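# Fit a spool piece between two spring-loaded pipe ends

## Task

Set the spool piece in the gap between the two pipe ends so that each of its ends is fully seated within the raised ring of the flange facing it. The pipe ends are on springs and may be drawn back to make room for the piece. Any number of the three arms may be used. When finished, release the piece and move every arm away from it.

## Robot and tools

Robots: three identical Kinova Gen3 arms, arm1, arm2 and arm3. Each has seven joints, a right hand with index, middle and ring fingers plus a thumb (four hinges per digit, each driven by its own motor), and a wrist camera. A fixed room camera, cam_high, looks down on the work area. Camera names: arm1_cam_wrist, arm2_cam_wrist, arm3_cam_wrist, cam_high, or "all".

Frame: one scene frame, origin on the floor, +z up, metres. Arm feet (base_link): arm1 at (0.547, 0.000, 0.816) facing +x of the scene; arm2 at (0.000, 0.650, 0.769) rotated about -90 degrees about z, so it faces roughly -y; arm3 at (0.002, -0.651, 0.809) rotated about +90 degrees, facing roughly +y. The tables under them are at z=0.720. A foot faces along its own +x. Reach is about 1.05 m from the joint1 axis.

move: the only tool that commands motion. Arguments: arm1, arm2, arm3 (each optional, one object per robot) and cameras (list of names; omitted means none after an action, all when no action is given). Each robot object holds "joints", a map of joint name to an absolute target (not an offset), plus optional "min_time_s" (0.1 to 8 s), the shortest duration for that robot's arm motion. A robot left out gets nothing new but may still be driving to an old target. Unknown keys make the call invalid; out-of-range values are refused, and a refusal cancels the later move, wait and finished_scene calls in the same reply. Calling move with no arguments returns full state, the scene number and images.

Arm joints, in radians, absolute: joint1_rad -6.283..6.283 (turns the arm about the foot axis, positive clockwise from above; 0 points along the foot's +x); joint2_rad -2.249..2.249 (shoulder, 0 upright, positive tips forward); joint3_rad -6.283..6.283 (upper-arm twist); joint4_rad -2.579..2.579 (elbow, 0 straight); joint5_rad -6.283..6.283 (forearm twist); joint6_rad -2.099..2.099 (wrist bend); joint7_rad -6.283..6.283 (hand roll, positive counter-clockwise viewed from behind the hand). Done tolerance 0.01 rad. Joints on one arm start and finish together; the hand path between postures can swing wide. With joints 1, 3, 5 at 0 and joint7 at 1.57, fingers hanging down in front, the palm faces left and the thumb points away from the foot.

Hand keys, each a number from -1 to 1 scaled linearly between the hinge's two stops (tolerance 0.02): hand_index_/middle_/ring_ with mcp, abd, pip, dip; hand_thumb_cmc, hand_thumb_axl, hand_thumb_mcp, hand_thumb_ipl. Toward -1 the fingers curl toward the palm. Straight values: mcp 0.75, abd 0.00, pip 0.58, dip 0.70; thumb cmc 0.71 (beside the palm; toward -1 swings it in front of the palm), axl 0.68, mcp 0.23, ipl 0.17. Settings: hand_current_limit (-1..1, maps to 0..550 mA; start +0.4) and hand_speed (-0.96..1; start -0.6). Omitted keys keep their goal, so a grip holds; sending the currently reported position loosens it. Motors are soft servos: they squeeze only while the goal lies past the object's surface. Keep currents below 495 mA for long stretches or the motor shuts off for 10 s.

Hand point axes: +z along straight fingers, +x across the palm away from the thumb, +y out of the palm face (palm at y=-0.062). Finger knuckles at z=-0.017, tips 0.139 m beyond. The wrist camera mast sticks out on the palm side at x 0.05..0.10, z -0.16..-0.11 and can hit things.

wait: seconds (0 to 10) and cameras; commands nothing, returns state. zoom_image: camera plus region [x0, y0, x1, y1] in pixels of that camera's newest image (top-left origin, at most 504 by 504). Wrist images are fisheye 672x504; cam_high is 896x504. finished_scene: scene (the current scene's number); irreversible.

Results: per robot, joint_positions (hand on its -1..1 scale), joint_status per joint (done, off_target, time_out, not_followed, limit_stop_at_motor_heat), Joint velocities in rad/s ("within noise" when still), joint torques in N m, Flange force along the tool axes, hand_state words (moving, goal, blocked, overload), per-motor current in mA and hand_goal lines. A "move" line reports done or the worst status per arm. Robots listed "as last shown" were not commanded. on_its_own notes uncommanded behaviour. "joint command not followed" means a collision check held that arm back. The "pictures" line gives image order; images may lag the state slightly.

Cautions: the arms do not stop on contact and push hard. Joint torque limits are 104.5 N m (joints 1-4) and 51.3 N m (joints 5-7); hitting one, or drifting 5 degrees off the planned path, halts that arm for 10 s. Avoid arms pressing each other or closing fingers on another hand. Do not knock the spool or pipes off the work area or drop them; release only when the piece is at rest and seated. Long stretched holds heat motors (MOTOR HOT warning, then the arm sinks). Occasionally a loose object gets a small push.

Each tool is called after ">>>" by a JSON object that holds its "name" and its "arguments", one argument or row to a line.

## Session

>>> {"name": "move", "arguments": {

}}

Scene clock: 0.00 s.
Joint torques (N m): no reading
Flange force (N): no reading
Joint velocities: within noise
arm1.joint_positions: joint1_rad=+0.000 joint2_rad=-0.450 joint3_rad=-0.038 joint4_rad=+1.412 joint5_rad=+0.023 joint6_rad=+2.050 joint7_rad=+1.547 hand_index_mcp=+0.753 hand_index_abd=+0.000 hand_index_pip=+0.577 hand_index_dip=+0.696 hand_middle_mcp=+0.753 hand_middle_abd=+0.000 hand_middle_pip=+0.577 hand_middle_dip=+0.696 hand_ring_mcp=+0.753 hand_ring_abd=+0.000 hand_ring_pip=+0.577 hand_ring_dip=+0.696 hand_thumb_cmc=+0.714 hand_thumb_axl=+0.677 hand_thumb_mcp=+0.226 hand_thumb_ipl=+0.168 hand_current_limit=+0.400 hand_speed=-0.600
arm1.joint_status: not commanded
arm1.hand_state: goal,goal,goal,goal,goal,goal,goal,goal,goal,goal,goal,goal,goal,goal,goal,goal
arm1.index_mcp_current_ma: 0
arm1.index_abd_current_ma: 0
arm1.index_pip_current_ma: 0
arm1.index_dip_current_ma: 0
arm1.middle_mcp_current_ma: 0
arm1.middle_abd_current_ma: 0
arm1.middle_pip_current_ma: 0
arm1.middle_dip_current_ma: 0
arm1.ring_mcp_current_ma: 0
arm1.ring_abd_current_ma: 0
arm1.ring_pip_current_ma: 0
arm1.ring_dip_current_ma: 0
arm1.thumb_cmc_current_ma: 0
arm1.thumb_axl_current_ma: 0
arm1.thumb_mcp_current_ma: 0
arm1.thumb_ipl_current_ma: 0
arm1.hand_goal_index_mcp: 0.754
arm1.hand_goal_index_abd: 0.000
arm1.hand_goal_index_pip: 0.576
arm1.hand_goal_index_dip: 0.696
arm1.hand_goal_middle_mcp: 0.754
arm1.hand_goal_middle_abd: 0.000
arm1.hand_goal_middle_pip: 0.576
arm1.hand_goal_middle_dip: 0.696
arm1.hand_goal_ring_mcp: 0.754
arm1.hand_goal_ring_abd: 0.000
arm1.hand_goal_ring_pip: 0.576
arm1.hand_goal_ring_dip: 0.696
arm1.hand_goal_thumb_cmc: 0.714
arm1.hand_goal_thumb_axl: 0.678
arm1.hand_goal_thumb_mcp: 0.226
arm1.hand_goal_thumb_ipl: 0.168
arm1.hand: x=+0.4012 y=-0.0574 z=+1.3591 quat_wxyz=(+0.015, -0.998, +0.009, +0.057) (m; scene frame)
arm2.joint_positions: joint1_rad=+0.795 joint2_rad=-0.587 joint3_rad=-0.119 joint4_rad=+1.357 joint5_rad=-0.065 joint6_rad=+1.915 joint7_rad=+1.593 hand_index_mcp=+0.753 hand_index_abd=+0.000 hand_index_pip=+0.577 hand_index_dip=+0.696 hand_middle_mcp=+0.753 hand_middle_abd=+0.000 hand_middle_pip=+0.577 hand_middle_dip=+0.696 hand_ring_mcp=+0.753 hand_ring_abd=+0.000 hand_ring_pip=+0.577 hand_ring_dip=+0.696 hand_thumb_cmc=+0.714 hand_thumb_axl=+0.677 hand_thumb_mcp=+0.226 hand_thumb_ipl=+0.168 hand_current_limit=+0.400 hand_speed=-0.600
arm2.joint_status: not commanded
arm2.hand_state: goal,goal,goal,goal,goal,goal,goal,goal,goal,goal,goal,goal,goal,goal,goal,goal
arm2.index_mcp_current_ma: 0
arm2.index_abd_current_ma: 0
arm2.index_pip_current_ma: 0
arm2.index_dip_current_ma: 0
arm2.middle_mcp_current_ma: 0
arm2.middle_abd_current_ma: 0
arm2.middle_pip_current_ma: 0
arm2.middle_dip_current_ma: 0
arm2.ring_mcp_current_ma: 0
arm2.ring_abd_current_ma: 0
arm2.ring_pip_current_ma: 0
arm2.ring_dip_current_ma: 0
arm2.thumb_cmc_current_ma: 0
arm2.thumb_axl_current_ma: 0
arm2.thumb_mcp_current_ma: 0
arm2.thumb_ipl_current_ma: 0
arm2.hand_goal_index_mcp: 0.754
arm2.hand_goal_index_abd: 0.000
arm2.hand_goal_index_pip: 0.576
arm2.hand_goal_index_dip: 0.696
arm2.hand_goal_middle_mcp: 0.754
arm2.hand_goal_middle_abd: 0.000
arm2.hand_goal_middle_pip: 0.576
arm2.hand_goal_middle_dip: 0.696
arm2.hand_goal_ring_mcp: 0.754
arm2.hand_goal_ring_abd: 0.000
arm2.hand_goal_ring_pip: 0.576
arm2.hand_goal_ring_dip: 0.696
arm2.hand_goal_thumb_cmc: 0.714
arm2.hand_goal_thumb_axl: 0.678
arm2.hand_goal_thumb_mcp: 0.226
arm2.hand_goal_thumb_ipl: 0.168
arm2.hand: x=-0.0020 y=+0.4866 z=+1.3672 quat_wxyz=(+0.092, +0.862, +0.453, -0.209) (m; scene frame)
arm3.joint_positions: joint1_rad=-0.643 joint2_rad=-0.379 joint3_rad=-0.038 joint4_rad=+1.318 joint5_rad=-0.095 joint6_rad=+1.901 joint7_rad=+1.595 hand_index_mcp=+0.753 hand_index_abd=+0.000 hand_index_pip=+0.577 hand_index_dip=+0.696 hand_middle_mcp=+0.753 hand_middle_abd=+0.000 hand_middle_pip=+0.577 hand_middle_dip=+0.696 hand_ring_mcp=+0.753 hand_ring_abd=+0.000 hand_ring_pip=+0.577 hand_ring_dip=+0.696 hand_thumb_cmc=+0.714 hand_thumb_axl=+0.677 hand_thumb_mcp=+0.226 hand_thumb_ipl=+0.168 hand_current_limit=+0.400 hand_speed=-0.600
arm3.joint_status: not commanded
arm3.hand_state: goal,goal,goal,goal,goal,goal,goal,goal,goal,goal,goal,goal,goal,goal,goal,goal
arm3.index_mcp_current_ma: 0
arm3.index_abd_current_ma: 0
arm3.index_pip_current_ma: 0
arm3.index_dip_current_ma: 0
arm3.middle_mcp_current_ma: 0
arm3.middle_abd_current_ma: 0
arm3.middle_pip_current_ma: 0
arm3.middle_dip_current_ma: 0
arm3.ring_mcp_current_ma: 0
arm3.ring_abd_current_ma: 0
arm3.ring_pip_current_ma: 0
arm3.ring_dip_current_ma: 0
arm3.thumb_cmc_current_ma: 0
arm3.thumb_axl_current_ma: 0
arm3.thumb_mcp_current_ma: 0
arm3.thumb_ipl_current_ma: 0
arm3.hand_goal_index_mcp: 0.754
arm3.hand_goal_index_abd: 0.000
arm3.hand_goal_index_pip: 0.576
arm3.hand_goal_index_dip: 0.696
arm3.hand_goal_middle_mcp: 0.754
arm3.hand_goal_middle_abd: 0.000
arm3.hand_goal_middle_pip: 0.576
arm3.hand_goal_middle_dip: 0.696
arm3.hand_goal_ring_mcp: 0.754
arm3.hand_goal_ring_abd: 0.000
arm3.hand_goal_ring_pip: 0.576
arm3.hand_goal_ring_dip: 0.696
arm3.hand_goal_thumb_cmc: 0.714
arm3.hand_goal_thumb_axl: 0.678
arm3.hand_goal_thumb_mcp: 0.226
arm3.hand_goal_thumb_ipl: 0.168
arm3.hand: x=-0.1943 y=-0.5452 z=+1.3944 quat_wxyz=(+0.036, -0.900, +0.408, +0.148) (m; scene frame)
pictures: arm1_cam_wrist, arm2_cam_wrist, arm3_cam_wrist, cam_high

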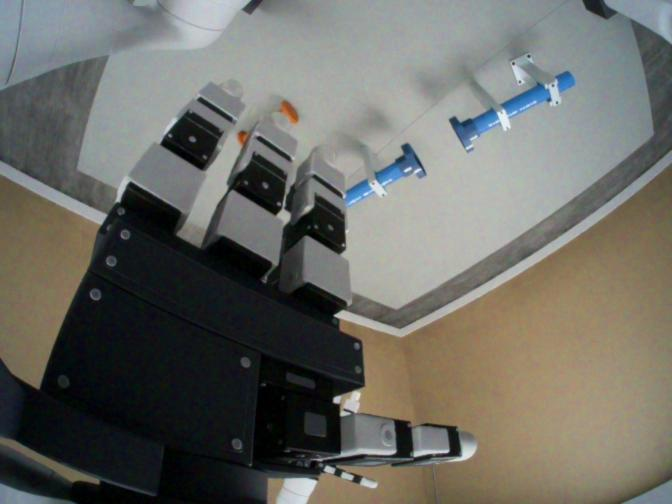

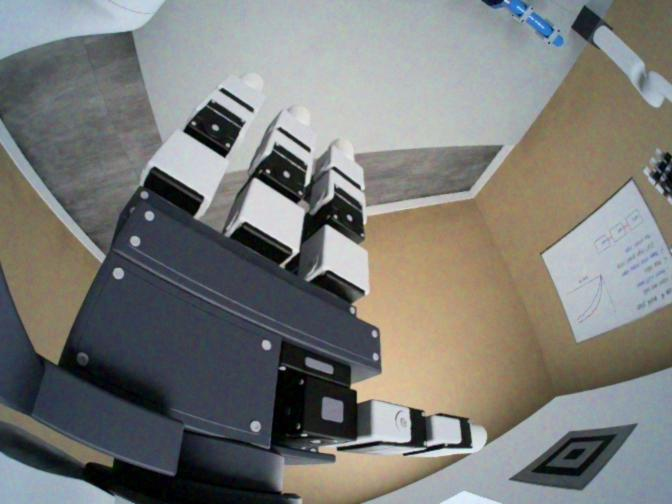

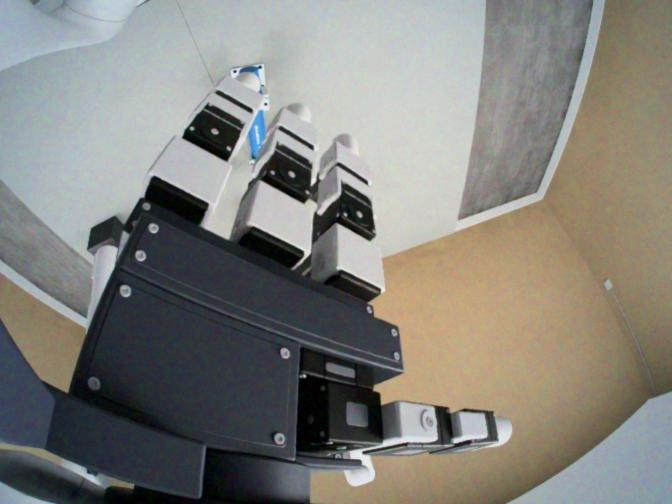

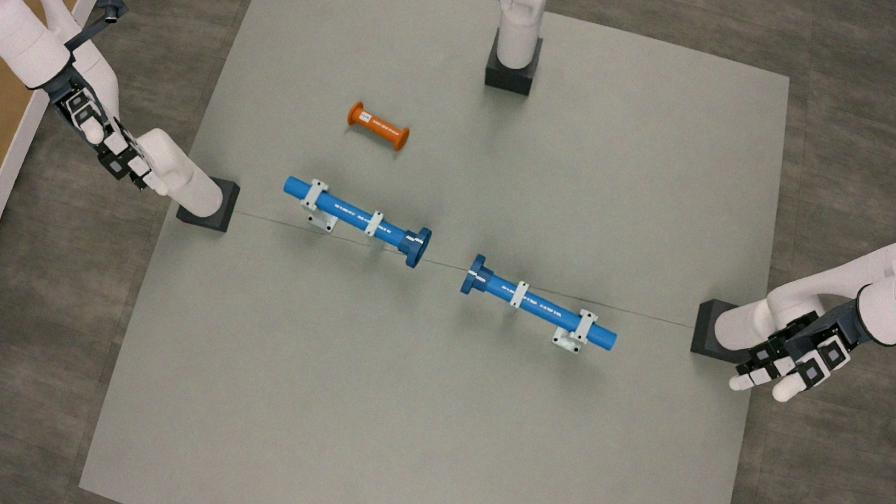

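>>> {"name": "zoom_image", "arguments": {
  "camera": "cam_high",
  "region": [260, 80, 480, 300]
}}

>>> {"name": "zoom_image", "arguments": {
  "camera": "cam_high",
  "region": [440, 230, 640, 370]
}}

>>> {"name": "zoom_image", "arguments": {
  "camera": "arm1_cam_wrist",
  "region": [320, 20, 620, 240]
}}

Scaled by 2.291 from the camera's 896x504 image, which has a finer 1280x720 frame.

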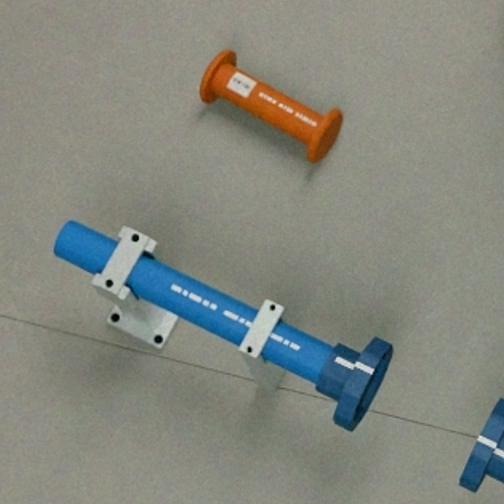

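Scaled by 2.520 from the camera's 896x504 image, which has a finer 1280x720 frame.

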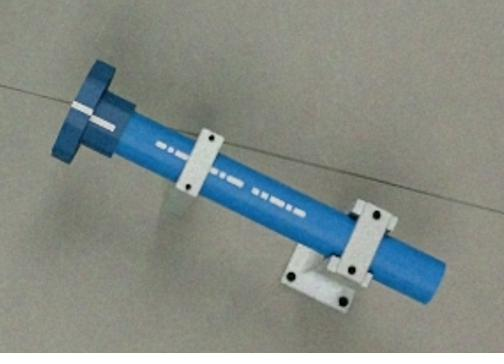

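Scaled by 1.680 from the camera's 672x504 image, which has a finer 960x720 frame.

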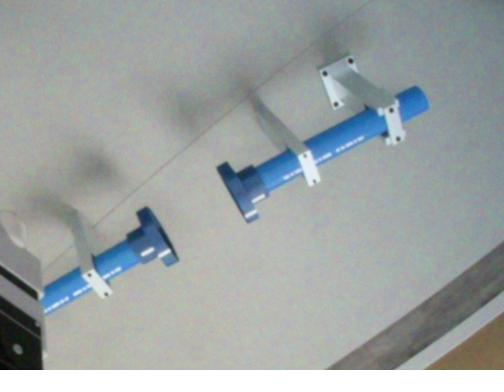

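>>> {"name": "zoom_image", "arguments": {
  "camera": "cam_high",
  "region": [140, 120, 260, 240]
}}

>>> {"name": "zoom_image", "arguments": {
  "camera": "cam_high",
  "region": [450, 0, 570, 120]
}}

>>> {"name": "zoom_image", "arguments": {
  "camera": "cam_high",
  "region": [670, 270, 790, 390]
}}

>>> {"name": "zoom_image", "arguments": {
  "camera": "cam_high",
  "region": [330, 90, 430, 165]
}}

>>> {"name": "zoom_image", "arguments": {
  "camera": "cam_high",
  "region": [390, 210, 510, 310]
}}

Scaled by 4.200 from the camera's 896x504 image, which has a finer 1280x720 frame.

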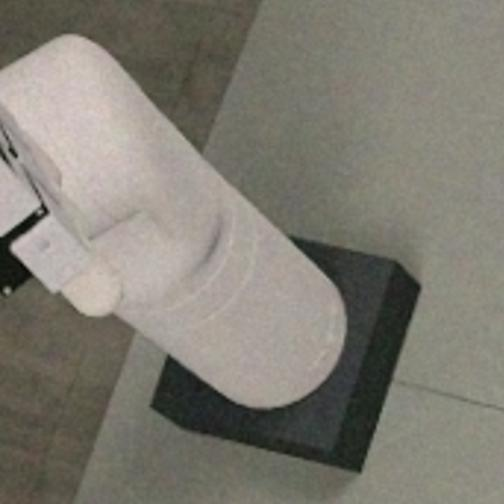

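Scaled by 4.200 from the camera's 896x504 image, which has a finer 1280x720 frame.

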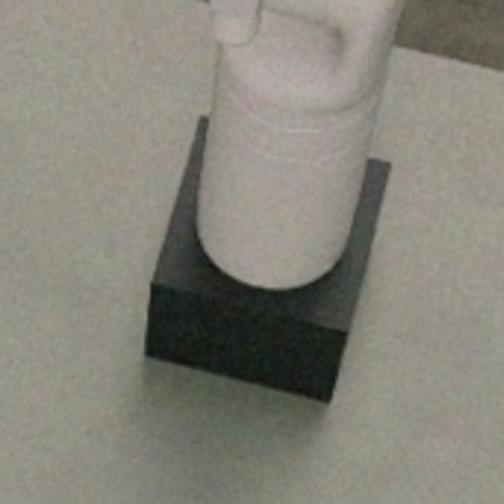

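Scaled by 4.200 from the camera's 896x504 image, which has a finer 1280x720 frame.

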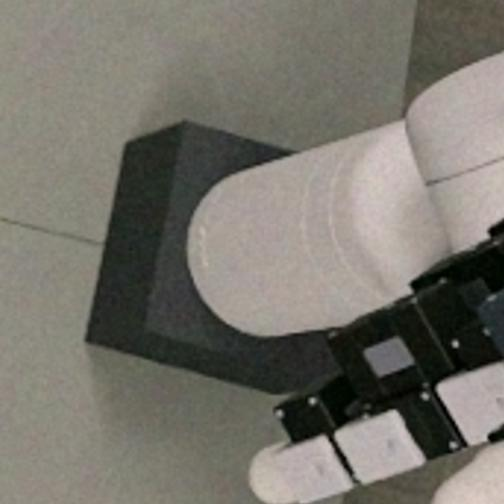

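Scaled by 5.040 from the camera's 896x504 image, which has a finer 1280x720 frame.

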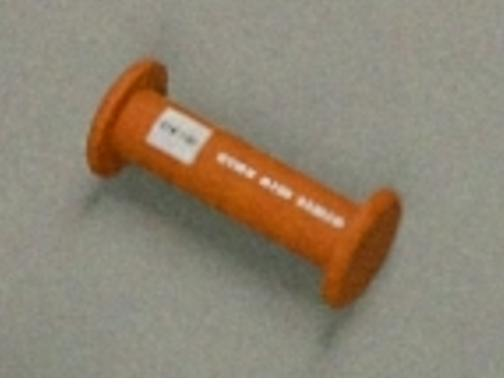

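Scaled by 4.200 from the camera's 896x504 image, which has a finer 1280x720 frame.

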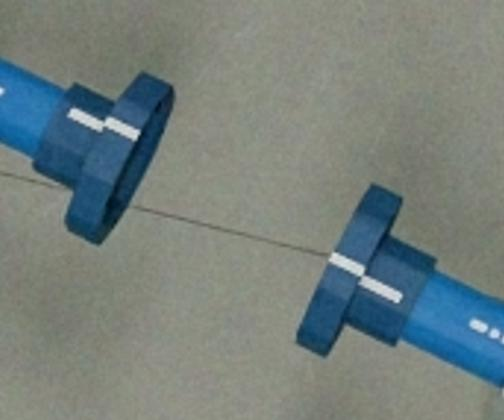

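>>> {"name": "move", "arguments": {
  "arm1": {"joints":{"joint1_rad":1.2955,"joint2_rad":0.9423,"joint3_rad":0,"joint4_rad":2.4567,"joint5_rad":-2.140,"joint6_rad":1.4586,"joint7_rad":0.223,"hand_index_mcp":-0.274,"hand_middle_mcp":-0.274,"hand_index_pip":0.431,"hand_middle_pip":0.431,"hand_ring_pip":-0.299,"hand_thumb_cmc":-0.571,"hand_thumb_mcp":0.337},"min_time_s":5},
  "arm2": {"joints":{"joint1_rad":0.489,"joint2_rad":0.7255,"joint3_rad":0,"joint4_rad":1.9187,"joint5_rad":-1.264,"joint6_rad":1.542,"joint7_rad":-0.487,"hand_index_mcp":-0.068,"hand_middle_mcp":-0.068,"hand_index_pip":0.285,"hand_middle_pip":0.285,"hand_ring_pip":-0.299,"hand_thumb_cmc":-0.571,"hand_thumb_mcp":0.449},"min_time_s":5},
  "cameras": ["all"]
}}

Scene clock: 251.83 s.
Joint torques (N m): arm1=[0.38 -14.75 -0.52 -1.56 0.78 2.57 0.41] | arm2=[-0.89 -16.39 -0.22 -4.39 -1.56 2.3 -0.11] | arm3=[0.84 -3.08 -0.21 -7.89 -0.6 -1.2 0.05]
Flange force (N): arm1=[-6.9 -3.1 -1.3] | arm2=[-3.8 1.1 -0.1] | arm3=[-5.2 -1.7 -2.1]
move: arm1 done; arm2 done
Joint velocities: within noise
arm1.joint_positions: joint1_rad=+1.295 joint2_rad=+0.942 joint3_rad=+0.000 joint4_rad=+2.457 joint5_rad=-2.140 joint6_rad=+1.459 joint7_rad=+0.223 hand_index_mcp=-0.275 hand_index_abd=+0.002 hand_index_pip=+0.434 hand_index_dip=+0.696 hand_middle_mcp=-0.275 hand_middle_abd=+0.002 hand_middle_pip=+0.434 hand_middle_dip=+0.696 hand_ring_mcp=+0.747 hand_ring_abd=+0.003 hand_ring_pip=-0.300 hand_ring_dip=+0.696 hand_thumb_cmc=-0.568 hand_thumb_axl=+0.677 hand_thumb_mcp=+0.337 hand_thumb_ipl=+0.168 hand_current_limit=+0.400 hand_speed=-0.600
arm1.joint_status: all done
arm1.hand_state: goal,goal,goal,goal,goal,goal,goal,goal,goal,goal,goal,goal,goal,goal,goal,goal
arm1.index_mcp_current_ma: -1
arm1.index_abd_current_ma: 1
arm1.index_pip_current_ma: 1
arm1.index_dip_current_ma: 0
arm1.middle_mcp_current_ma: -1
arm1.middle_abd_current_ma: 1
arm1.middle_pip_current_ma: 1
arm1.middle_dip_current_ma: 0
arm1.ring_mcp_current_ma: -9
arm1.ring_abd_current_ma: 2
arm1.ring_pip_current_ma: -1
arm1.ring_dip_current_ma: 0
arm1.thumb_cmc_current_ma: 2
arm1.thumb_axl_current_ma: -1
arm1.thumb_mcp_current_ma: -1
arm1.thumb_ipl_current_ma: 0
arm1.hand_goal_index_mcp: -0.274
arm1.hand_goal_index_abd: 0.000
arm1.hand_goal_index_pip: 0.432
arm1.hand_goal_index_dip: 0.696
arm1.hand_goal_middle_mcp: -0.274
arm1.hand_goal_middle_abd: 0.000
arm1.hand_goal_middle_pip: 0.432
arm1.hand_goal_middle_dip: 0.696
arm1.hand_goal_ring_mcp: 0.754
arm1.hand_goal_ring_abd: 0.000
arm1.hand_goal_ring_pip: -0.298
arm1.hand_goal_ring_dip: 0.696
arm1.hand_goal_thumb_cmc: -0.570
arm1.hand_goal_thumb_axl: 0.678
arm1.hand_goal_thumb_mcp: 0.338
arm1.hand_goal_thumb_ipl: 0.168
arm1.hand: x=+0.2355 y=+0.3085 z=+0.8819 quat_wxyz=(-0.484, +0.632, +0.480, -0.368) (m; scene frame)
arm2.joint_positions: joint1_rad=+0.489 joint2_rad=+0.725 joint3_rad=+0.000 joint4_rad=+1.919 joint5_rad=-1.264 joint6_rad=+1.542 joint7_rad=-0.487 hand_index_mcp=-0.069 hand_index_abd=+0.001 hand_index_pip=+0.289 hand_index_dip=+0.696 hand_middle_mcp=-0.069 hand_middle_abd=+0.003 hand_middle_pip=+0.288 hand_middle_dip=+0.696 hand_ring_mcp=+0.748 hand_ring_abd=+0.003 hand_ring_pip=-0.297 hand_ring_dip=+0.698 hand_thumb_cmc=-0.568 hand_thumb_axl=+0.677 hand_thumb_mcp=+0.443 hand_thumb_ipl=+0.168 hand_current_limit=+0.400 hand_speed=-0.600
arm2.joint_status: all done
arm2.hand_state: goal,goal,goal,goal,goal,goal,goal,goal,goal,goal,goal,goal,goal,goal,goal,goal
arm2.index_mcp_current_ma: -1
arm2.index_abd_current_ma: 1
arm2.index_pip_current_ma: 4
arm2.index_dip_current_ma: 0
arm2.middle_mcp_current_ma: -2
arm2.middle_abd_current_ma: 4
arm2.middle_pip_current_ma: 3
arm2.middle_dip_current_ma: 0
arm2.ring_mcp_current_ma: -11
arm2.ring_abd_current_ma: 5
arm2.ring_pip_current_ma: 2
arm2.ring_dip_current_ma: 4
arm2.thumb_cmc_current_ma: 3
arm2.thumb_axl_current_ma: -1
arm2.thumb_mcp_current_ma: -20
arm2.thumb_ipl_current_ma: 0
arm2.hand_goal_index_mcp: -0.068
arm2.hand_goal_index_abd: 0.000
arm2.hand_goal_index_pip: 0.286
arm2.hand_goal_index_dip: 0.696
arm2.hand_goal_middle_mcp: -0.068
arm2.hand_goal_middle_abd: 0.000
arm2.hand_goal_middle_pip: 0.286
arm2.hand_goal_middle_dip: 0.696
arm2.hand_goal_ring_mcp: 0.754
arm2.hand_goal_ring_abd: 0.000
arm2.hand_goal_ring_pip: -0.298
arm2.hand_goal_ring_dip: 0.696
arm2.hand_goal_thumb_cmc: -0.570
arm2.hand_goal_thumb_axl: 0.678
arm2.hand_goal_thumb_mcp: 0.450
arm2.hand_goal_thumb_ipl: 0.168
arm2.hand: x=+0.0659 y=+0.2429 z=+0.9600 quat_wxyz=(-0.404, +0.481, -0.596, +0.500) (m; scene frame)
arm3: as last shown
arm3.joint_positions: joint1_rad=-0.643 joint2_rad=-0.379 joint3_rad=-0.038 joint4_rad=+1.318 joint5_rad=-0.095 joint6_rad=+1.901 joint7_rad=+1.595 hand_index_mcp=+0.753 hand_index_abd=+0.000 hand_index_pip=+0.577 hand_index_dip=+0.696 hand_middle_mcp=+0.753 hand_middle_abd=+0.000 hand_middle_pip=+0.577 hand_middle_dip=+0.696 hand_ring_mcp=+0.753 hand_ring_abd=+0.000 hand_ring_pip=+0.577 hand_ring_dip=+0.696 hand_thumb_cmc=+0.714 hand_thumb_axl=+0.677 hand_thumb_mcp=+0.224 hand_thumb_ipl=+0.168 hand_current_limit=+0.400 hand_speed=-0.600
arm3.thumb_mcp_current_ma: -1
pictures: arm1_cam_wrist, arm2_cam_wrist, arm3_cam_wrist, cam_high
led back after a hold (arm1 arm): the arm was led back toward your command in small steps, so it may still be short of it.
led back after a hold (arm2 arm): the arm was led back toward your command in small steps, so it may still be short of it.
joint command not followed: on one or more control steps a check withheld the commanded joint targets of the arm1 arm, and it was not sent them on those steps.
cause: the commanded joint targets, or the way to them, would bring a part of the robot too close to another arm (this arm's hand and the arm2 arm's hand, along the way the arms are being sent, or toward where that arm still pushes).
joint command not followed: on one or more control steps a check withheld the commanded joint targets of the arm2 arm, and it was not sent them on those steps.
cause: the commanded joint targets, or the way to them, would bring a part of the robot too close to another arm (this arm's hand and the arm1 arm's hand, along the way the arms are being sent, or toward where that arm still pushes).
camera_calibration:
arm1_cam_wrist: T_world_to_cam=[[-0.0166906, -0.755706, -0.654699, 0.838798], [0.417357, -0.600284, 0.682256, -0.556223], [-0.908589, -0.261856, 0.325418, 0.140121], [0, 0, 0, 1]] pos_world=[0.373456, 0.336684, 0.883049]
arm2_cam_wrist: T_world_to_cam=[[0.0673469, 0.75766, -0.649165, 0.466177], [-0.524898, 0.58023, 0.622749, -0.756297], [0.848497, 0.298805, 0.436771, -0.420887], [0, 0, 0, 1]] pos_world=[-0.0712532, 0.211386, 0.95744]

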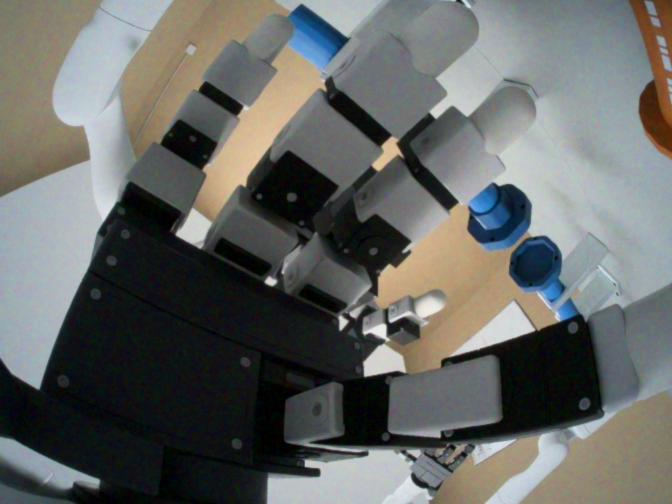

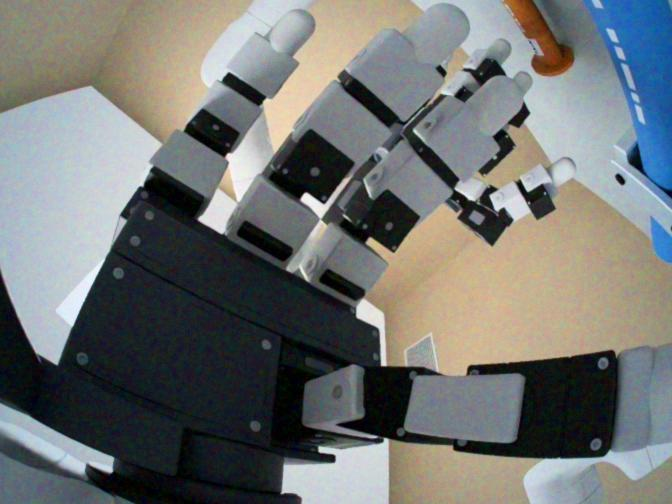

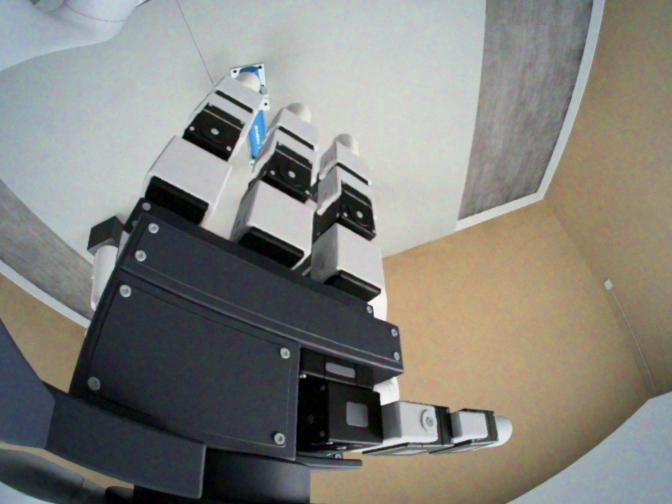

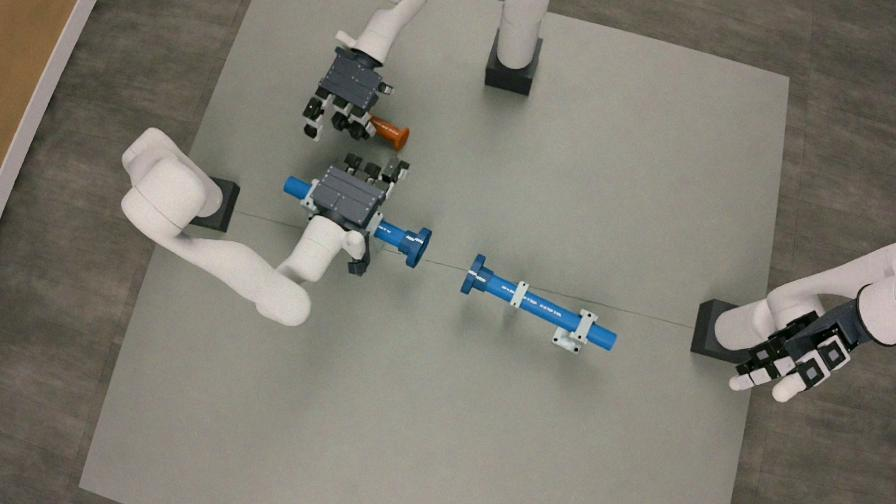

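>>> {"name": "zoom_image", "arguments": {
  "camera": "arm1_cam_wrist",
  "region": [432, 0, 672, 180]
}}

>>> {"name": "zoom_image", "arguments": {
  "camera": "arm1_cam_wrist",
  "region": [432, 160, 672, 340]
}}

>>> {"name": "zoom_image", "arguments": {
  "camera": "arm2_cam_wrist",
  "region": [472, 0, 672, 280]
}}

Scaled by 2.100 from the camera's 672x504 image, which has a finer 960x720 frame.

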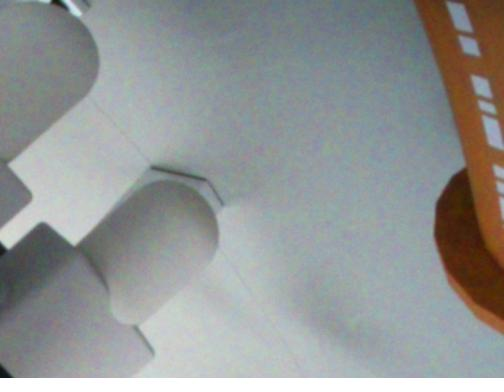

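Scaled by 2.100 from the camera's 672x504 image, which has a finer 960x720 frame.

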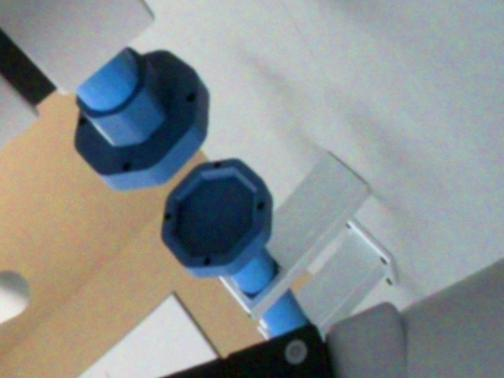

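Scaled by 1.800 from the camera's 672x504 image, which has a finer 960x720 frame.

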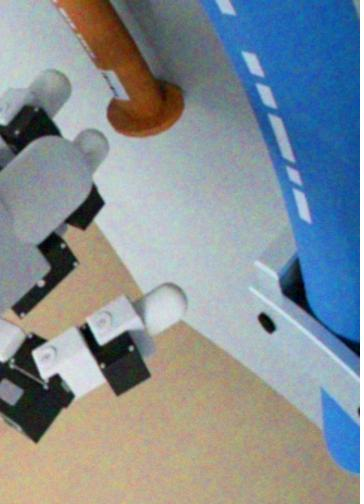

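>>> {"name": "zoom_image", "arguments": {
  "camera": "cam_high",
  "region": [280, 50, 450, 290]
}}

>>> {"name": "zoom_image", "arguments": {
  "camera": "cam_high",
  "region": [290, 60, 420, 180]
}}

Scaled by 2.100 from the camera's 896x504 image, which has a finer 1280x720 frame.

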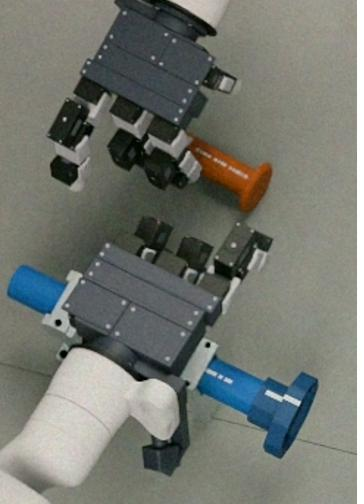

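Scaled by 3.877 from the camera's 896x504 image, which has a finer 1280x720 frame.

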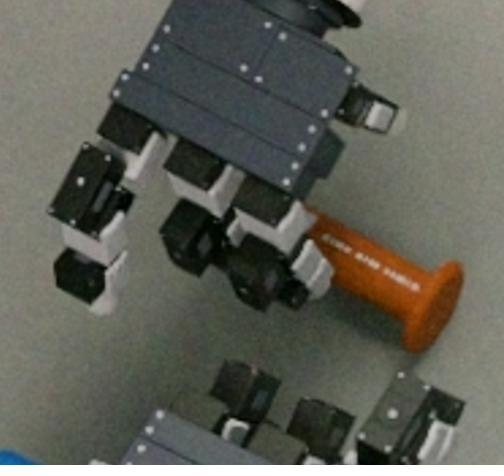

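>>> {"name": "move", "arguments": {
  "arm1": {"joints":{"joint1_rad":1.2975,"joint2_rad":1.264,"joint3_rad":0,"joint4_rad":2.3407,"joint5_rad":-2.144,"joint6_rad":1.568,"joint7_rad":0.398},"min_time_s":3},
  "cameras": ["arm1_cam_wrist","cam_high"]
}}

>>> {"name": "zoom_image", "arguments": {
  "camera": "cam_high",
  "region": [290, 60, 420, 180]
}}

Scene clock: 289.13 s.
Joint torques (N m): arm1=[0.34 -15.87 -0.72 0.04 1.17 2.46 0.4] | arm2=[-0.9 -16.4 -0.22 -4.35 -1.53 2.29 -0.17] | arm3=[0.93 -2.96 -0.16 -7.86 -0.62 -1.21 0.03]
Flange force (N): arm1=[-5.9 -4.9 -1.3] | arm2=[-3.8 1.2 -0.1] | arm3=[-5.0 -1.6 -2.2]
move: arm1 done
Joint velocities: within noise
arm1.joint_positions: joint1_rad=+1.298 joint2_rad=+1.264 joint3_rad=+0.000 joint4_rad=+2.341 joint5_rad=-2.144 joint6_rad=+1.568 joint7_rad=+0.398 hand_index_mcp=-0.275 hand_index_abd=+0.002 hand_index_pip=+0.434 hand_index_dip=+0.696 hand_middle_mcp=-0.275 hand_middle_abd=+0.002 hand_middle_pip=+0.434 hand_middle_dip=+0.696 hand_ring_mcp=+0.747 hand_ring_abd=+0.003 hand_ring_pip=-0.300 hand_ring_dip=+0.696 hand_thumb_cmc=-0.568 hand_thumb_axl=+0.677 hand_thumb_mcp=+0.337 hand_thumb_ipl=+0.168 hand_current_limit=+0.400 hand_speed=-0.600
arm1.joint_status: all done
arm1.hand_state: goal,goal,goal,goal,goal,goal,goal,goal,goal,goal,goal,goal,goal,goal,goal,goal
arm1.index_mcp_current_ma: -1
arm1.index_abd_current_ma: 1
arm1.index_pip_current_ma: 1
arm1.index_dip_current_ma: 0
arm1.middle_mcp_current_ma: -1
arm1.middle_abd_current_ma: 1
arm1.middle_pip_current_ma: 1
arm1.middle_dip_current_ma: 0
arm1.ring_mcp_current_ma: -9
arm1.ring_abd_current_ma: 2
arm1.ring_pip_current_ma: -1
arm1.ring_dip_current_ma: 0
arm1.thumb_cmc_current_ma: 2
arm1.thumb_axl_current_ma: -1
arm1.thumb_mcp_current_ma: -1
arm1.thumb_ipl_current_ma: 0
arm1.hand_goal_index_mcp: -0.274
arm1.hand_goal_index_abd: 0.000
arm1.hand_goal_index_pip: 0.432
arm1.hand_goal_index_dip: 0.696
arm1.hand_goal_middle_mcp: -0.274
arm1.hand_goal_middle_abd: 0.000
arm1.hand_goal_middle_pip: 0.432
arm1.hand_goal_middle_dip: 0.696
arm1.hand_goal_ring_mcp: 0.754
arm1.hand_goal_ring_abd: 0.000
arm1.hand_goal_ring_pip: -0.298
arm1.hand_goal_ring_dip: 0.696
arm1.hand_goal_thumb_cmc: -0.570
arm1.hand_goal_thumb_axl: 0.678
arm1.hand_goal_thumb_mcp: 0.338
arm1.hand_goal_thumb_ipl: 0.168
arm1.hand: x=+0.2372 y=+0.3073 z=+0.7844 quat_wxyz=(-0.483, +0.631, +0.482, -0.369) (m; scene frame)
arm2, arm3: as last shown
pictures: arm1_cam_wrist, cam_high
camera_calibration:
arm1_cam_wrist: T_world_to_cam=[[-0.0130215, -0.755489, -0.655032, 0.773365], [0.419855, -0.598672, 0.682139, -0.492065], [-0.907498, -0.266136, 0.324992, 0.174421], [0, 0, 0, 1]] pos_world=[0.374953, 0.336102, 0.78555]

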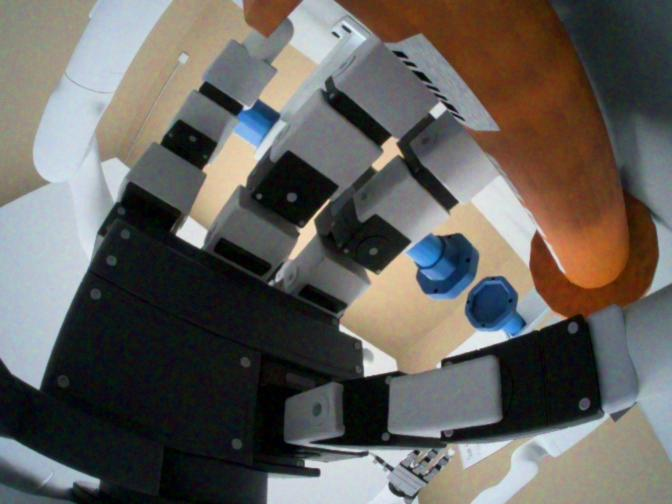

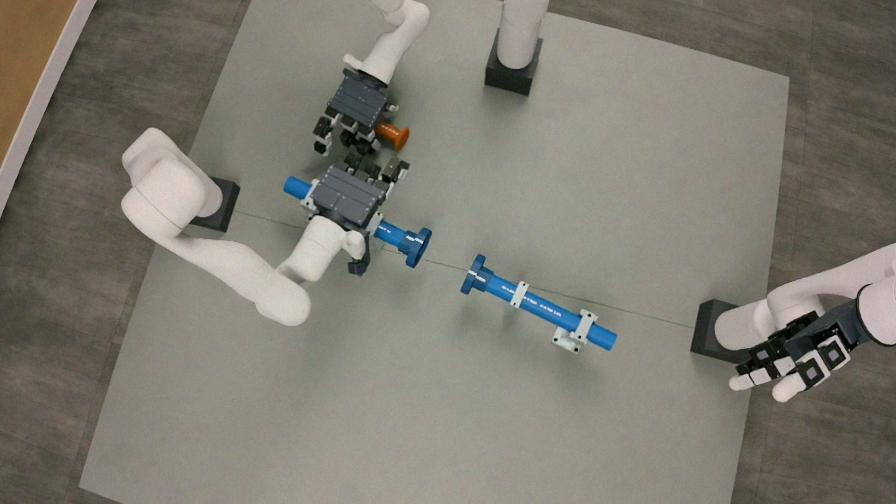

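Scaled by 3.877 from the camera's 896x504 image, which has a finer 1280x720 frame.

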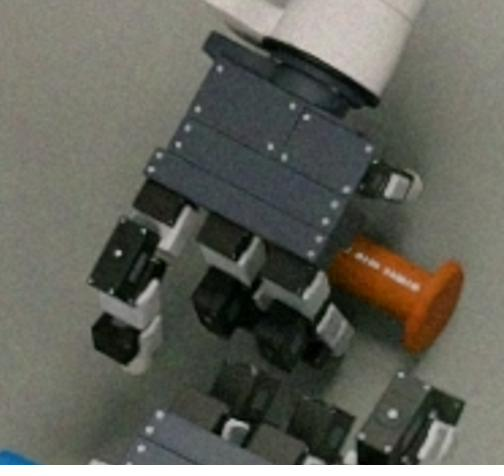

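>>> {"name": "move", "arguments": {
  "arm1": {"joints":{"hand_index_mcp":-0.52,"hand_middle_mcp":-0.52,"hand_index_pip":0.36,"hand_middle_pip":0.36,"hand_index_dip":0.5,"hand_middle_dip":0.5,"hand_thumb_mcp":0.11,"hand_thumb_ipl":0.06}},
  "cameras": ["arm1_cam_wrist"]
}}

Scene clock: 295.07 s.
Joint torques (N m): arm1=[0.37 -16.75 -1.16 0.12 1.37 2.83 0.41] | arm2=[-0.83 -16.35 -0.12 -4.36 -1.5 2.27 -0.15] | arm3=[0.81 -3.04 -0.15 -7.84 -0.57 -1.19 0.03]
Flange force (N): arm1=[-6.0 -2.5 -0.8] | arm2=[-3.7 1.0 0.1] | arm3=[-5.2 -1.5 -2.2]
move: arm1 off_target
Joint velocities: within noise
arm1.joint_positions: joint1_rad=+1.298 joint2_rad=+1.264 joint3_rad=+0.000 joint4_rad=+2.341 joint5_rad=-2.144 joint6_rad=+1.568 joint7_rad=+0.398 hand_index_mcp=-0.395 hand_index_abd=-0.009 hand_index_pip=+0.392 hand_index_dip=+0.535 hand_middle_mcp=-0.428 hand_middle_abd=-0.002 hand_middle_pip=+0.386 hand_middle_dip=+0.532 hand_ring_mcp=+0.747 hand_ring_abd=+0.003 hand_ring_pip=-0.300 hand_ring_dip=+0.696 hand_thumb_cmc=-0.550 hand_thumb_axl=+0.678 hand_thumb_mcp=+0.221 hand_thumb_ipl=+0.083 hand_current_limit=+0.400 hand_speed=-0.600
arm1.joint_status: hand_index_mcp off_target (ended at -0.395, target -0.520); hand_index_pip off_target (ended at +0.392, target +0.360); hand_index_dip off_target (ended at +0.535, target +0.500); hand_middle_mcp off_target (ended at -0.428, target -0.520); hand_middle_pip off_target (ended at +0.386, target +0.360); hand_middle_dip off_target (ended at +0.532, target +0.500); hand_thumb_mcp off_target (ended at +0.221, target +0.110); hand_thumb_ipl off_target (ended at +0.083, target +0.060)
arm1.hand_state: blocked,goal,blocked,blocked,blocked,goal,blocked,blocked,goal,goal,goal,goal,blocked,goal,blocked,blocked
arm1.index_mcp_current_ma: 385
arm1.index_abd_current_ma: -11
arm1.index_pip_current_ma: 69
arm1.index_dip_current_ma: 81
arm1.middle_mcp_current_ma: 314
arm1.middle_abd_current_ma: -2
arm1.middle_pip_current_ma: 54
arm1.middle_dip_current_ma: 71
arm1.ring_mcp_current_ma: -10
arm1.ring_abd_current_ma: 2
arm1.ring_pip_current_ma: -1
arm1.ring_dip_current_ma: 0
arm1.thumb_cmc_current_ma: 39
arm1.thumb_axl_current_ma: 0
arm1.thumb_mcp_current_ma: 385
arm1.thumb_ipl_current_ma: 69
arm1.hand_goal_index_mcp: -0.520
arm1.hand_goal_index_abd: 0.000
arm1.hand_goal_index_pip: 0.360
arm1.hand_goal_index_dip: 0.500
arm1.hand_goal_middle_mcp: -0.520
arm1.hand_goal_middle_abd: 0.000
arm1.hand_goal_middle_pip: 0.360
arm1.hand_goal_middle_dip: 0.500
arm1.hand_goal_ring_mcp: 0.754
arm1.hand_goal_ring_abd: 0.000
arm1.hand_goal_ring_pip: -0.298
arm1.hand_goal_ring_dip: 0.696
arm1.hand_goal_thumb_cmc: -0.570
arm1.hand_goal_thumb_axl: 0.678
arm1.hand_goal_thumb_mcp: 0.110
arm1.hand_goal_thumb_ipl: 0.060
arm1.hand: x=+0.2372 y=+0.3073 z=+0.7843 quat_wxyz=(-0.483, +0.631, +0.482, -0.369) (m; scene frame)
arm2, arm3: as last shown
pictures: arm1_cam_wrist
camera_calibration:
arm1_cam_wrist: T_world_to_cam=[[-0.0131499, -0.755424, -0.655104, 0.773383], [0.419798, -0.598795, 0.682066, -0.491919], [-0.907522, -0.266043, 0.325, 0.174515], [0, 0, 0, 1]] pos_world=[0.375053, 0.336102, 0.78545]

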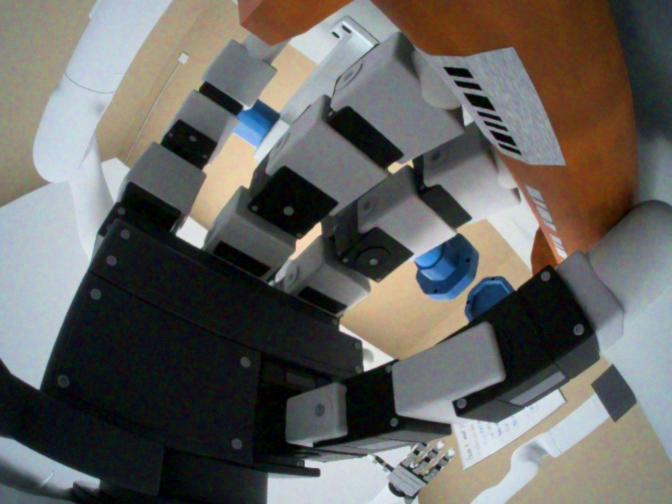

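>>> {"name": "move", "arguments": {
  "arm1": {"joints":{"joint1_rad":1.2955,"joint2_rad":0.9423,"joint3_rad":0,"joint4_rad":2.4567,"joint5_rad":-2.140,"joint6_rad":1.4586,"joint7_rad":0.223},"min_time_s":3},
  "cameras": ["arm1_cam_wrist","cam_high"]
}}

>>> {"name": "zoom_image", "arguments": {
  "camera": "cam_high",
  "region": [290, 60, 420, 180]
}}

Scene clock: 301.00 s.
Joint torques (N m): arm1=[0.4 -15.61 -0.81 -1.64 0.87 3.07 0.39] | arm2=[-0.85 -16.34 -0.21 -4.35 -1.53 2.28 -0.15] | arm3=[0.88 -3.03 -0.11 -7.91 -0.63 -1.22 0.08]
Flange force (N): arm1=[-7.0 -0.8 -0.8] | arm2=[-3.8 1.0 0.0] | arm3=[-5.0 -1.2 -2.0]
move: arm1 done
Joint velocities: within noise
arm1.joint_positions: joint1_rad=+1.295 joint2_rad=+0.942 joint3_rad=+0.000 joint4_rad=+2.457 joint5_rad=-2.140 joint6_rad=+1.459 joint7_rad=+0.223 hand_index_mcp=-0.395 hand_index_abd=-0.010 hand_index_pip=+0.393 hand_index_dip=+0.535 hand_middle_mcp=-0.430 hand_middle_abd=-0.003 hand_middle_pip=+0.386 hand_middle_dip=+0.531 hand_ring_mcp=+0.747 hand_ring_abd=+0.003 hand_ring_pip=-0.300 hand_ring_dip=+0.696 hand_thumb_cmc=-0.549 hand_thumb_axl=+0.678 hand_thumb_mcp=+0.221 hand_thumb_ipl=+0.083 hand_current_limit=+0.400 hand_speed=-0.600
arm1.joint_status: all done
arm1.hand_state: blocked,goal,blocked,blocked,blocked,goal,blocked,blocked,goal,goal,goal,goal,blocked,goal,blocked,blocked
arm1.index_mcp_current_ma: 385
arm1.index_abd_current_ma: -12
arm1.index_pip_current_ma: 72
arm1.index_dip_current_ma: 81
arm1.middle_mcp_current_ma: 308
arm1.middle_abd_current_ma: -2
arm1.middle_pip_current_ma: 54
arm1.middle_dip_current_ma: 68
arm1.ring_mcp_current_ma: -10
arm1.ring_abd_current_ma: 2
arm1.ring_pip_current_ma: -1
arm1.ring_dip_current_ma: 0
arm1.thumb_cmc_current_ma: 42
arm1.thumb_axl_current_ma: 0
arm1.thumb_mcp_current_ma: 385
arm1.thumb_ipl_current_ma: 69
arm1.hand_goal_index_mcp: -0.520
arm1.hand_goal_index_abd: 0.000
arm1.hand_goal_index_pip: 0.360
arm1.hand_goal_index_dip: 0.500
arm1.hand_goal_middle_mcp: -0.520
arm1.hand_goal_middle_abd: 0.000
arm1.hand_goal_middle_pip: 0.360
arm1.hand_goal_middle_dip: 0.500
arm1.hand_goal_ring_mcp: 0.754
arm1.hand_goal_ring_abd: 0.000
arm1.hand_goal_ring_pip: -0.298
arm1.hand_goal_ring_dip: 0.696
arm1.hand_goal_thumb_cmc: -0.570
arm1.hand_goal_thumb_axl: 0.678
arm1.hand_goal_thumb_mcp: 0.110
arm1.hand_goal_thumb_ipl: 0.060
arm1.hand: x=+0.2355 y=+0.3085 z=+0.8819 quat_wxyz=(-0.484, +0.632, +0.480, -0.368) (m; scene frame)
arm2, arm3: as last shown
pictures: arm1_cam_wrist, cam_high
camera_calibration:
arm1_cam_wrist: T_world_to_cam=[[-0.0166891, -0.755704, -0.6547, 0.838733], [0.417319, -0.600296, 0.682268, -0.556148], [-0.908607, -0.261832, 0.325388, 0.140179], [0, 0, 0, 1]] pos_world=[0.373456, 0.336684, 0.882949]

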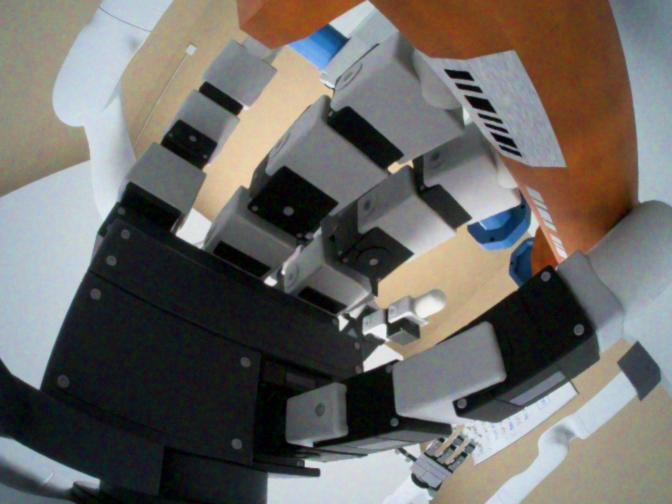

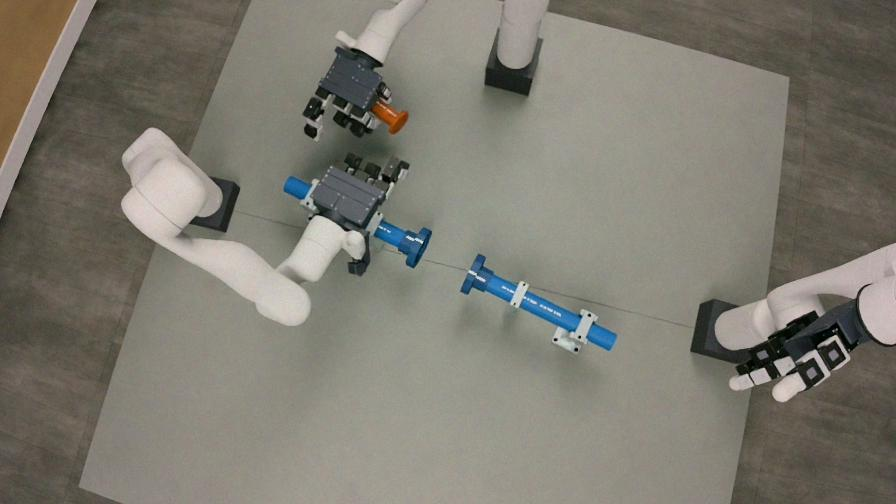

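Scaled by 3.877 from the camera's 896x504 image, which has a finer 1280x720 frame.

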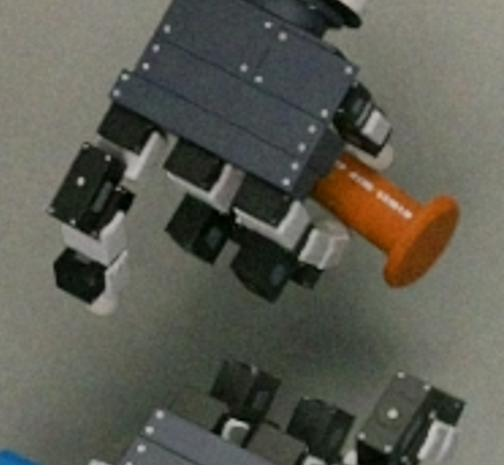

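>>> {"name": "move", "arguments": {
  "arm2": {"joints":{"joint1_rad":0.4726,"joint2_rad":1.0076,"joint3_rad":0,"joint4_rad":1.9136,"joint5_rad":-1.2973,"joint6_rad":1.4570,"joint7_rad":-0.2222},"min_time_s":3},
  "cameras": ["arm2_cam_wrist","cam_high"]
}}

>>> {"name": "zoom_image", "arguments": {
  "camera": "cam_high",
  "region": [270, 140, 450, 300]
}}

Scene clock: 321.47 s.
Joint torques (N m): arm1=[0.35 -15.63 -0.82 -1.66 0.86 3.04 0.39] | arm2=[-0.82 -17.8 -0.54 -2.2 -0.84 2.56 -0.11] | arm3=[0.84 -3.04 -0.15 -7.79 -0.57 -1.21 0.04]
Flange force (N): arm1=[-7.0 -0.6 -0.9] | arm2=[-3.7 0.0 0.2] | arm3=[-5.3 -1.5 -2.5]
move: arm2 done
Joint velocities: within noise
arm1, arm3: as last shown
arm2.joint_positions: joint1_rad=+0.473 joint2_rad=+1.008 joint3_rad=+0.000 joint4_rad=+1.914 joint5_rad=-1.297 joint6_rad=+1.457 joint7_rad=-0.222 hand_index_mcp=-0.069 hand_index_abd=+0.001 hand_index_pip=+0.289 hand_index_dip=+0.696 hand_middle_mcp=-0.069 hand_middle_abd=+0.003 hand_middle_pip=+0.288 hand_middle_dip=+0.696 hand_ring_mcp=+0.748 hand_ring_abd=+0.003 hand_ring_pip=-0.297 hand_ring_dip=+0.698 hand_thumb_cmc=-0.568 hand_thumb_axl=+0.677 hand_thumb_mcp=+0.443 hand_thumb_ipl=+0.168 hand_current_limit=+0.400 hand_speed=-0.600
arm2.joint_status: all done
arm2.hand_state: goal,goal,goal,goal,goal,goal,goal,goal,goal,goal,goal,goal,goal,goal,goal,goal
arm2.index_mcp_current_ma: -2
arm2.index_abd_current_ma: 1
arm2.index_pip_current_ma: 4
arm2.index_dip_current_ma: 0
arm2.middle_mcp_current_ma: -2
arm2.middle_abd_current_ma: 4
arm2.middle_pip_current_ma: 3
arm2.middle_dip_current_ma: 0
arm2.ring_mcp_current_ma: -11
arm2.ring_abd_current_ma: 5
arm2.ring_pip_current_ma: 2
arm2.ring_dip_current_ma: 4
arm2.thumb_cmc_current_ma: 3
arm2.thumb_axl_current_ma: -1
arm2.thumb_mcp_current_ma: -20
arm2.thumb_ipl_current_ma: 0
arm2.hand_goal_index_mcp: -0.068
arm2.hand_goal_index_abd: 0.000
arm2.hand_goal_index_pip: 0.286
arm2.hand_goal_index_dip: 0.696
arm2.hand_goal_middle_mcp: -0.068
arm2.hand_goal_middle_abd: 0.000
arm2.hand_goal_middle_pip: 0.286
arm2.hand_goal_middle_dip: 0.696
arm2.hand_goal_ring_mcp: 0.754
arm2.hand_goal_ring_abd: 0.000
arm2.hand_goal_ring_pip: -0.298
arm2.hand_goal_ring_dip: 0.696
arm2.hand_goal_thumb_cmc: -0.570
arm2.hand_goal_thumb_axl: 0.678
arm2.hand_goal_thumb_mcp: 0.450
arm2.hand_goal_thumb_ipl: 0.168
arm2.hand: x=+0.0733 y=+0.2433 z=+0.8393 quat_wxyz=(-0.404, +0.481, -0.596, +0.500) (m; scene frame)
pictures: arm2_cam_wrist, cam_high
camera_calibration:
arm2_cam_wrist: T_world_to_cam=[[0.0662682, 0.757601, -0.649345, 0.387263], [-0.525398, 0.579745, 0.622778, -0.677266], [0.848272, 0.299894, 0.436461, -0.374573], [0, 0, 0, 1]] pos_world=[-0.0637581, 0.211583, 0.83674]

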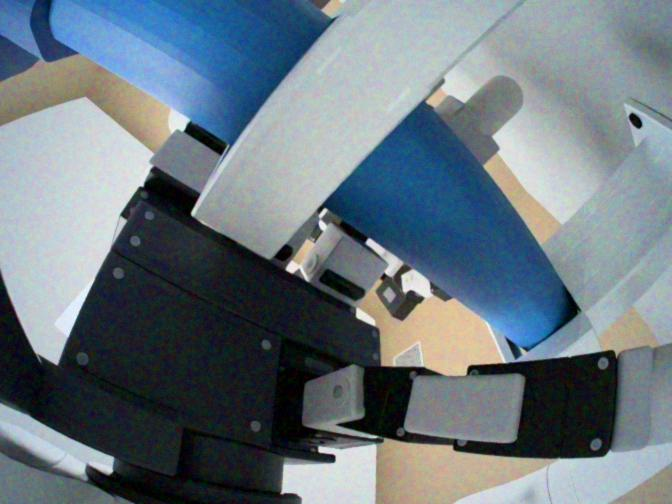

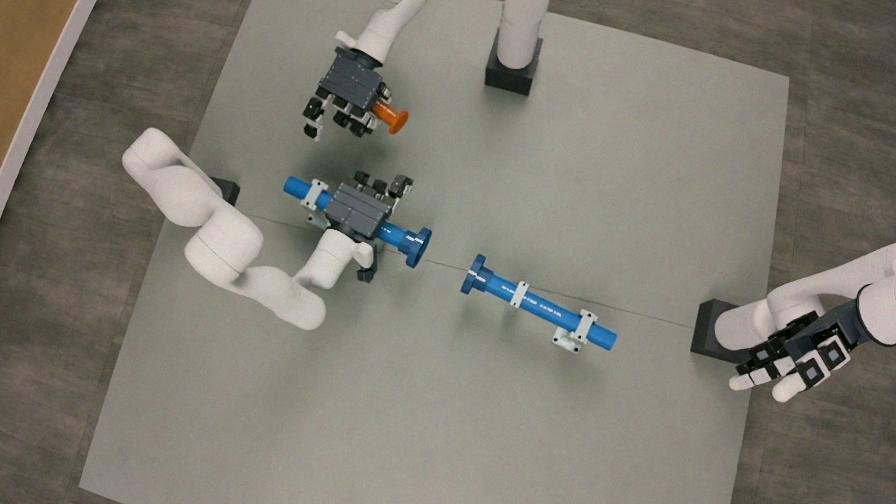

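Scaled by 2.800 from the camera's 896x504 image, which has a finer 1280x720 frame.

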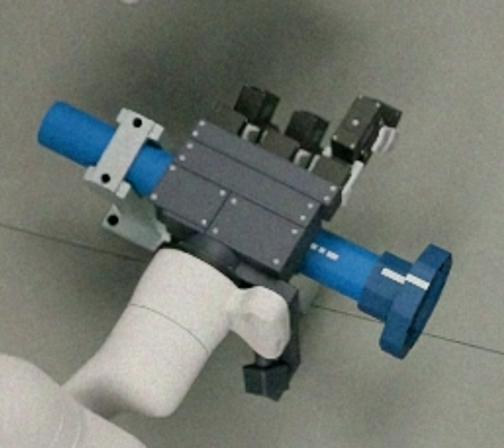

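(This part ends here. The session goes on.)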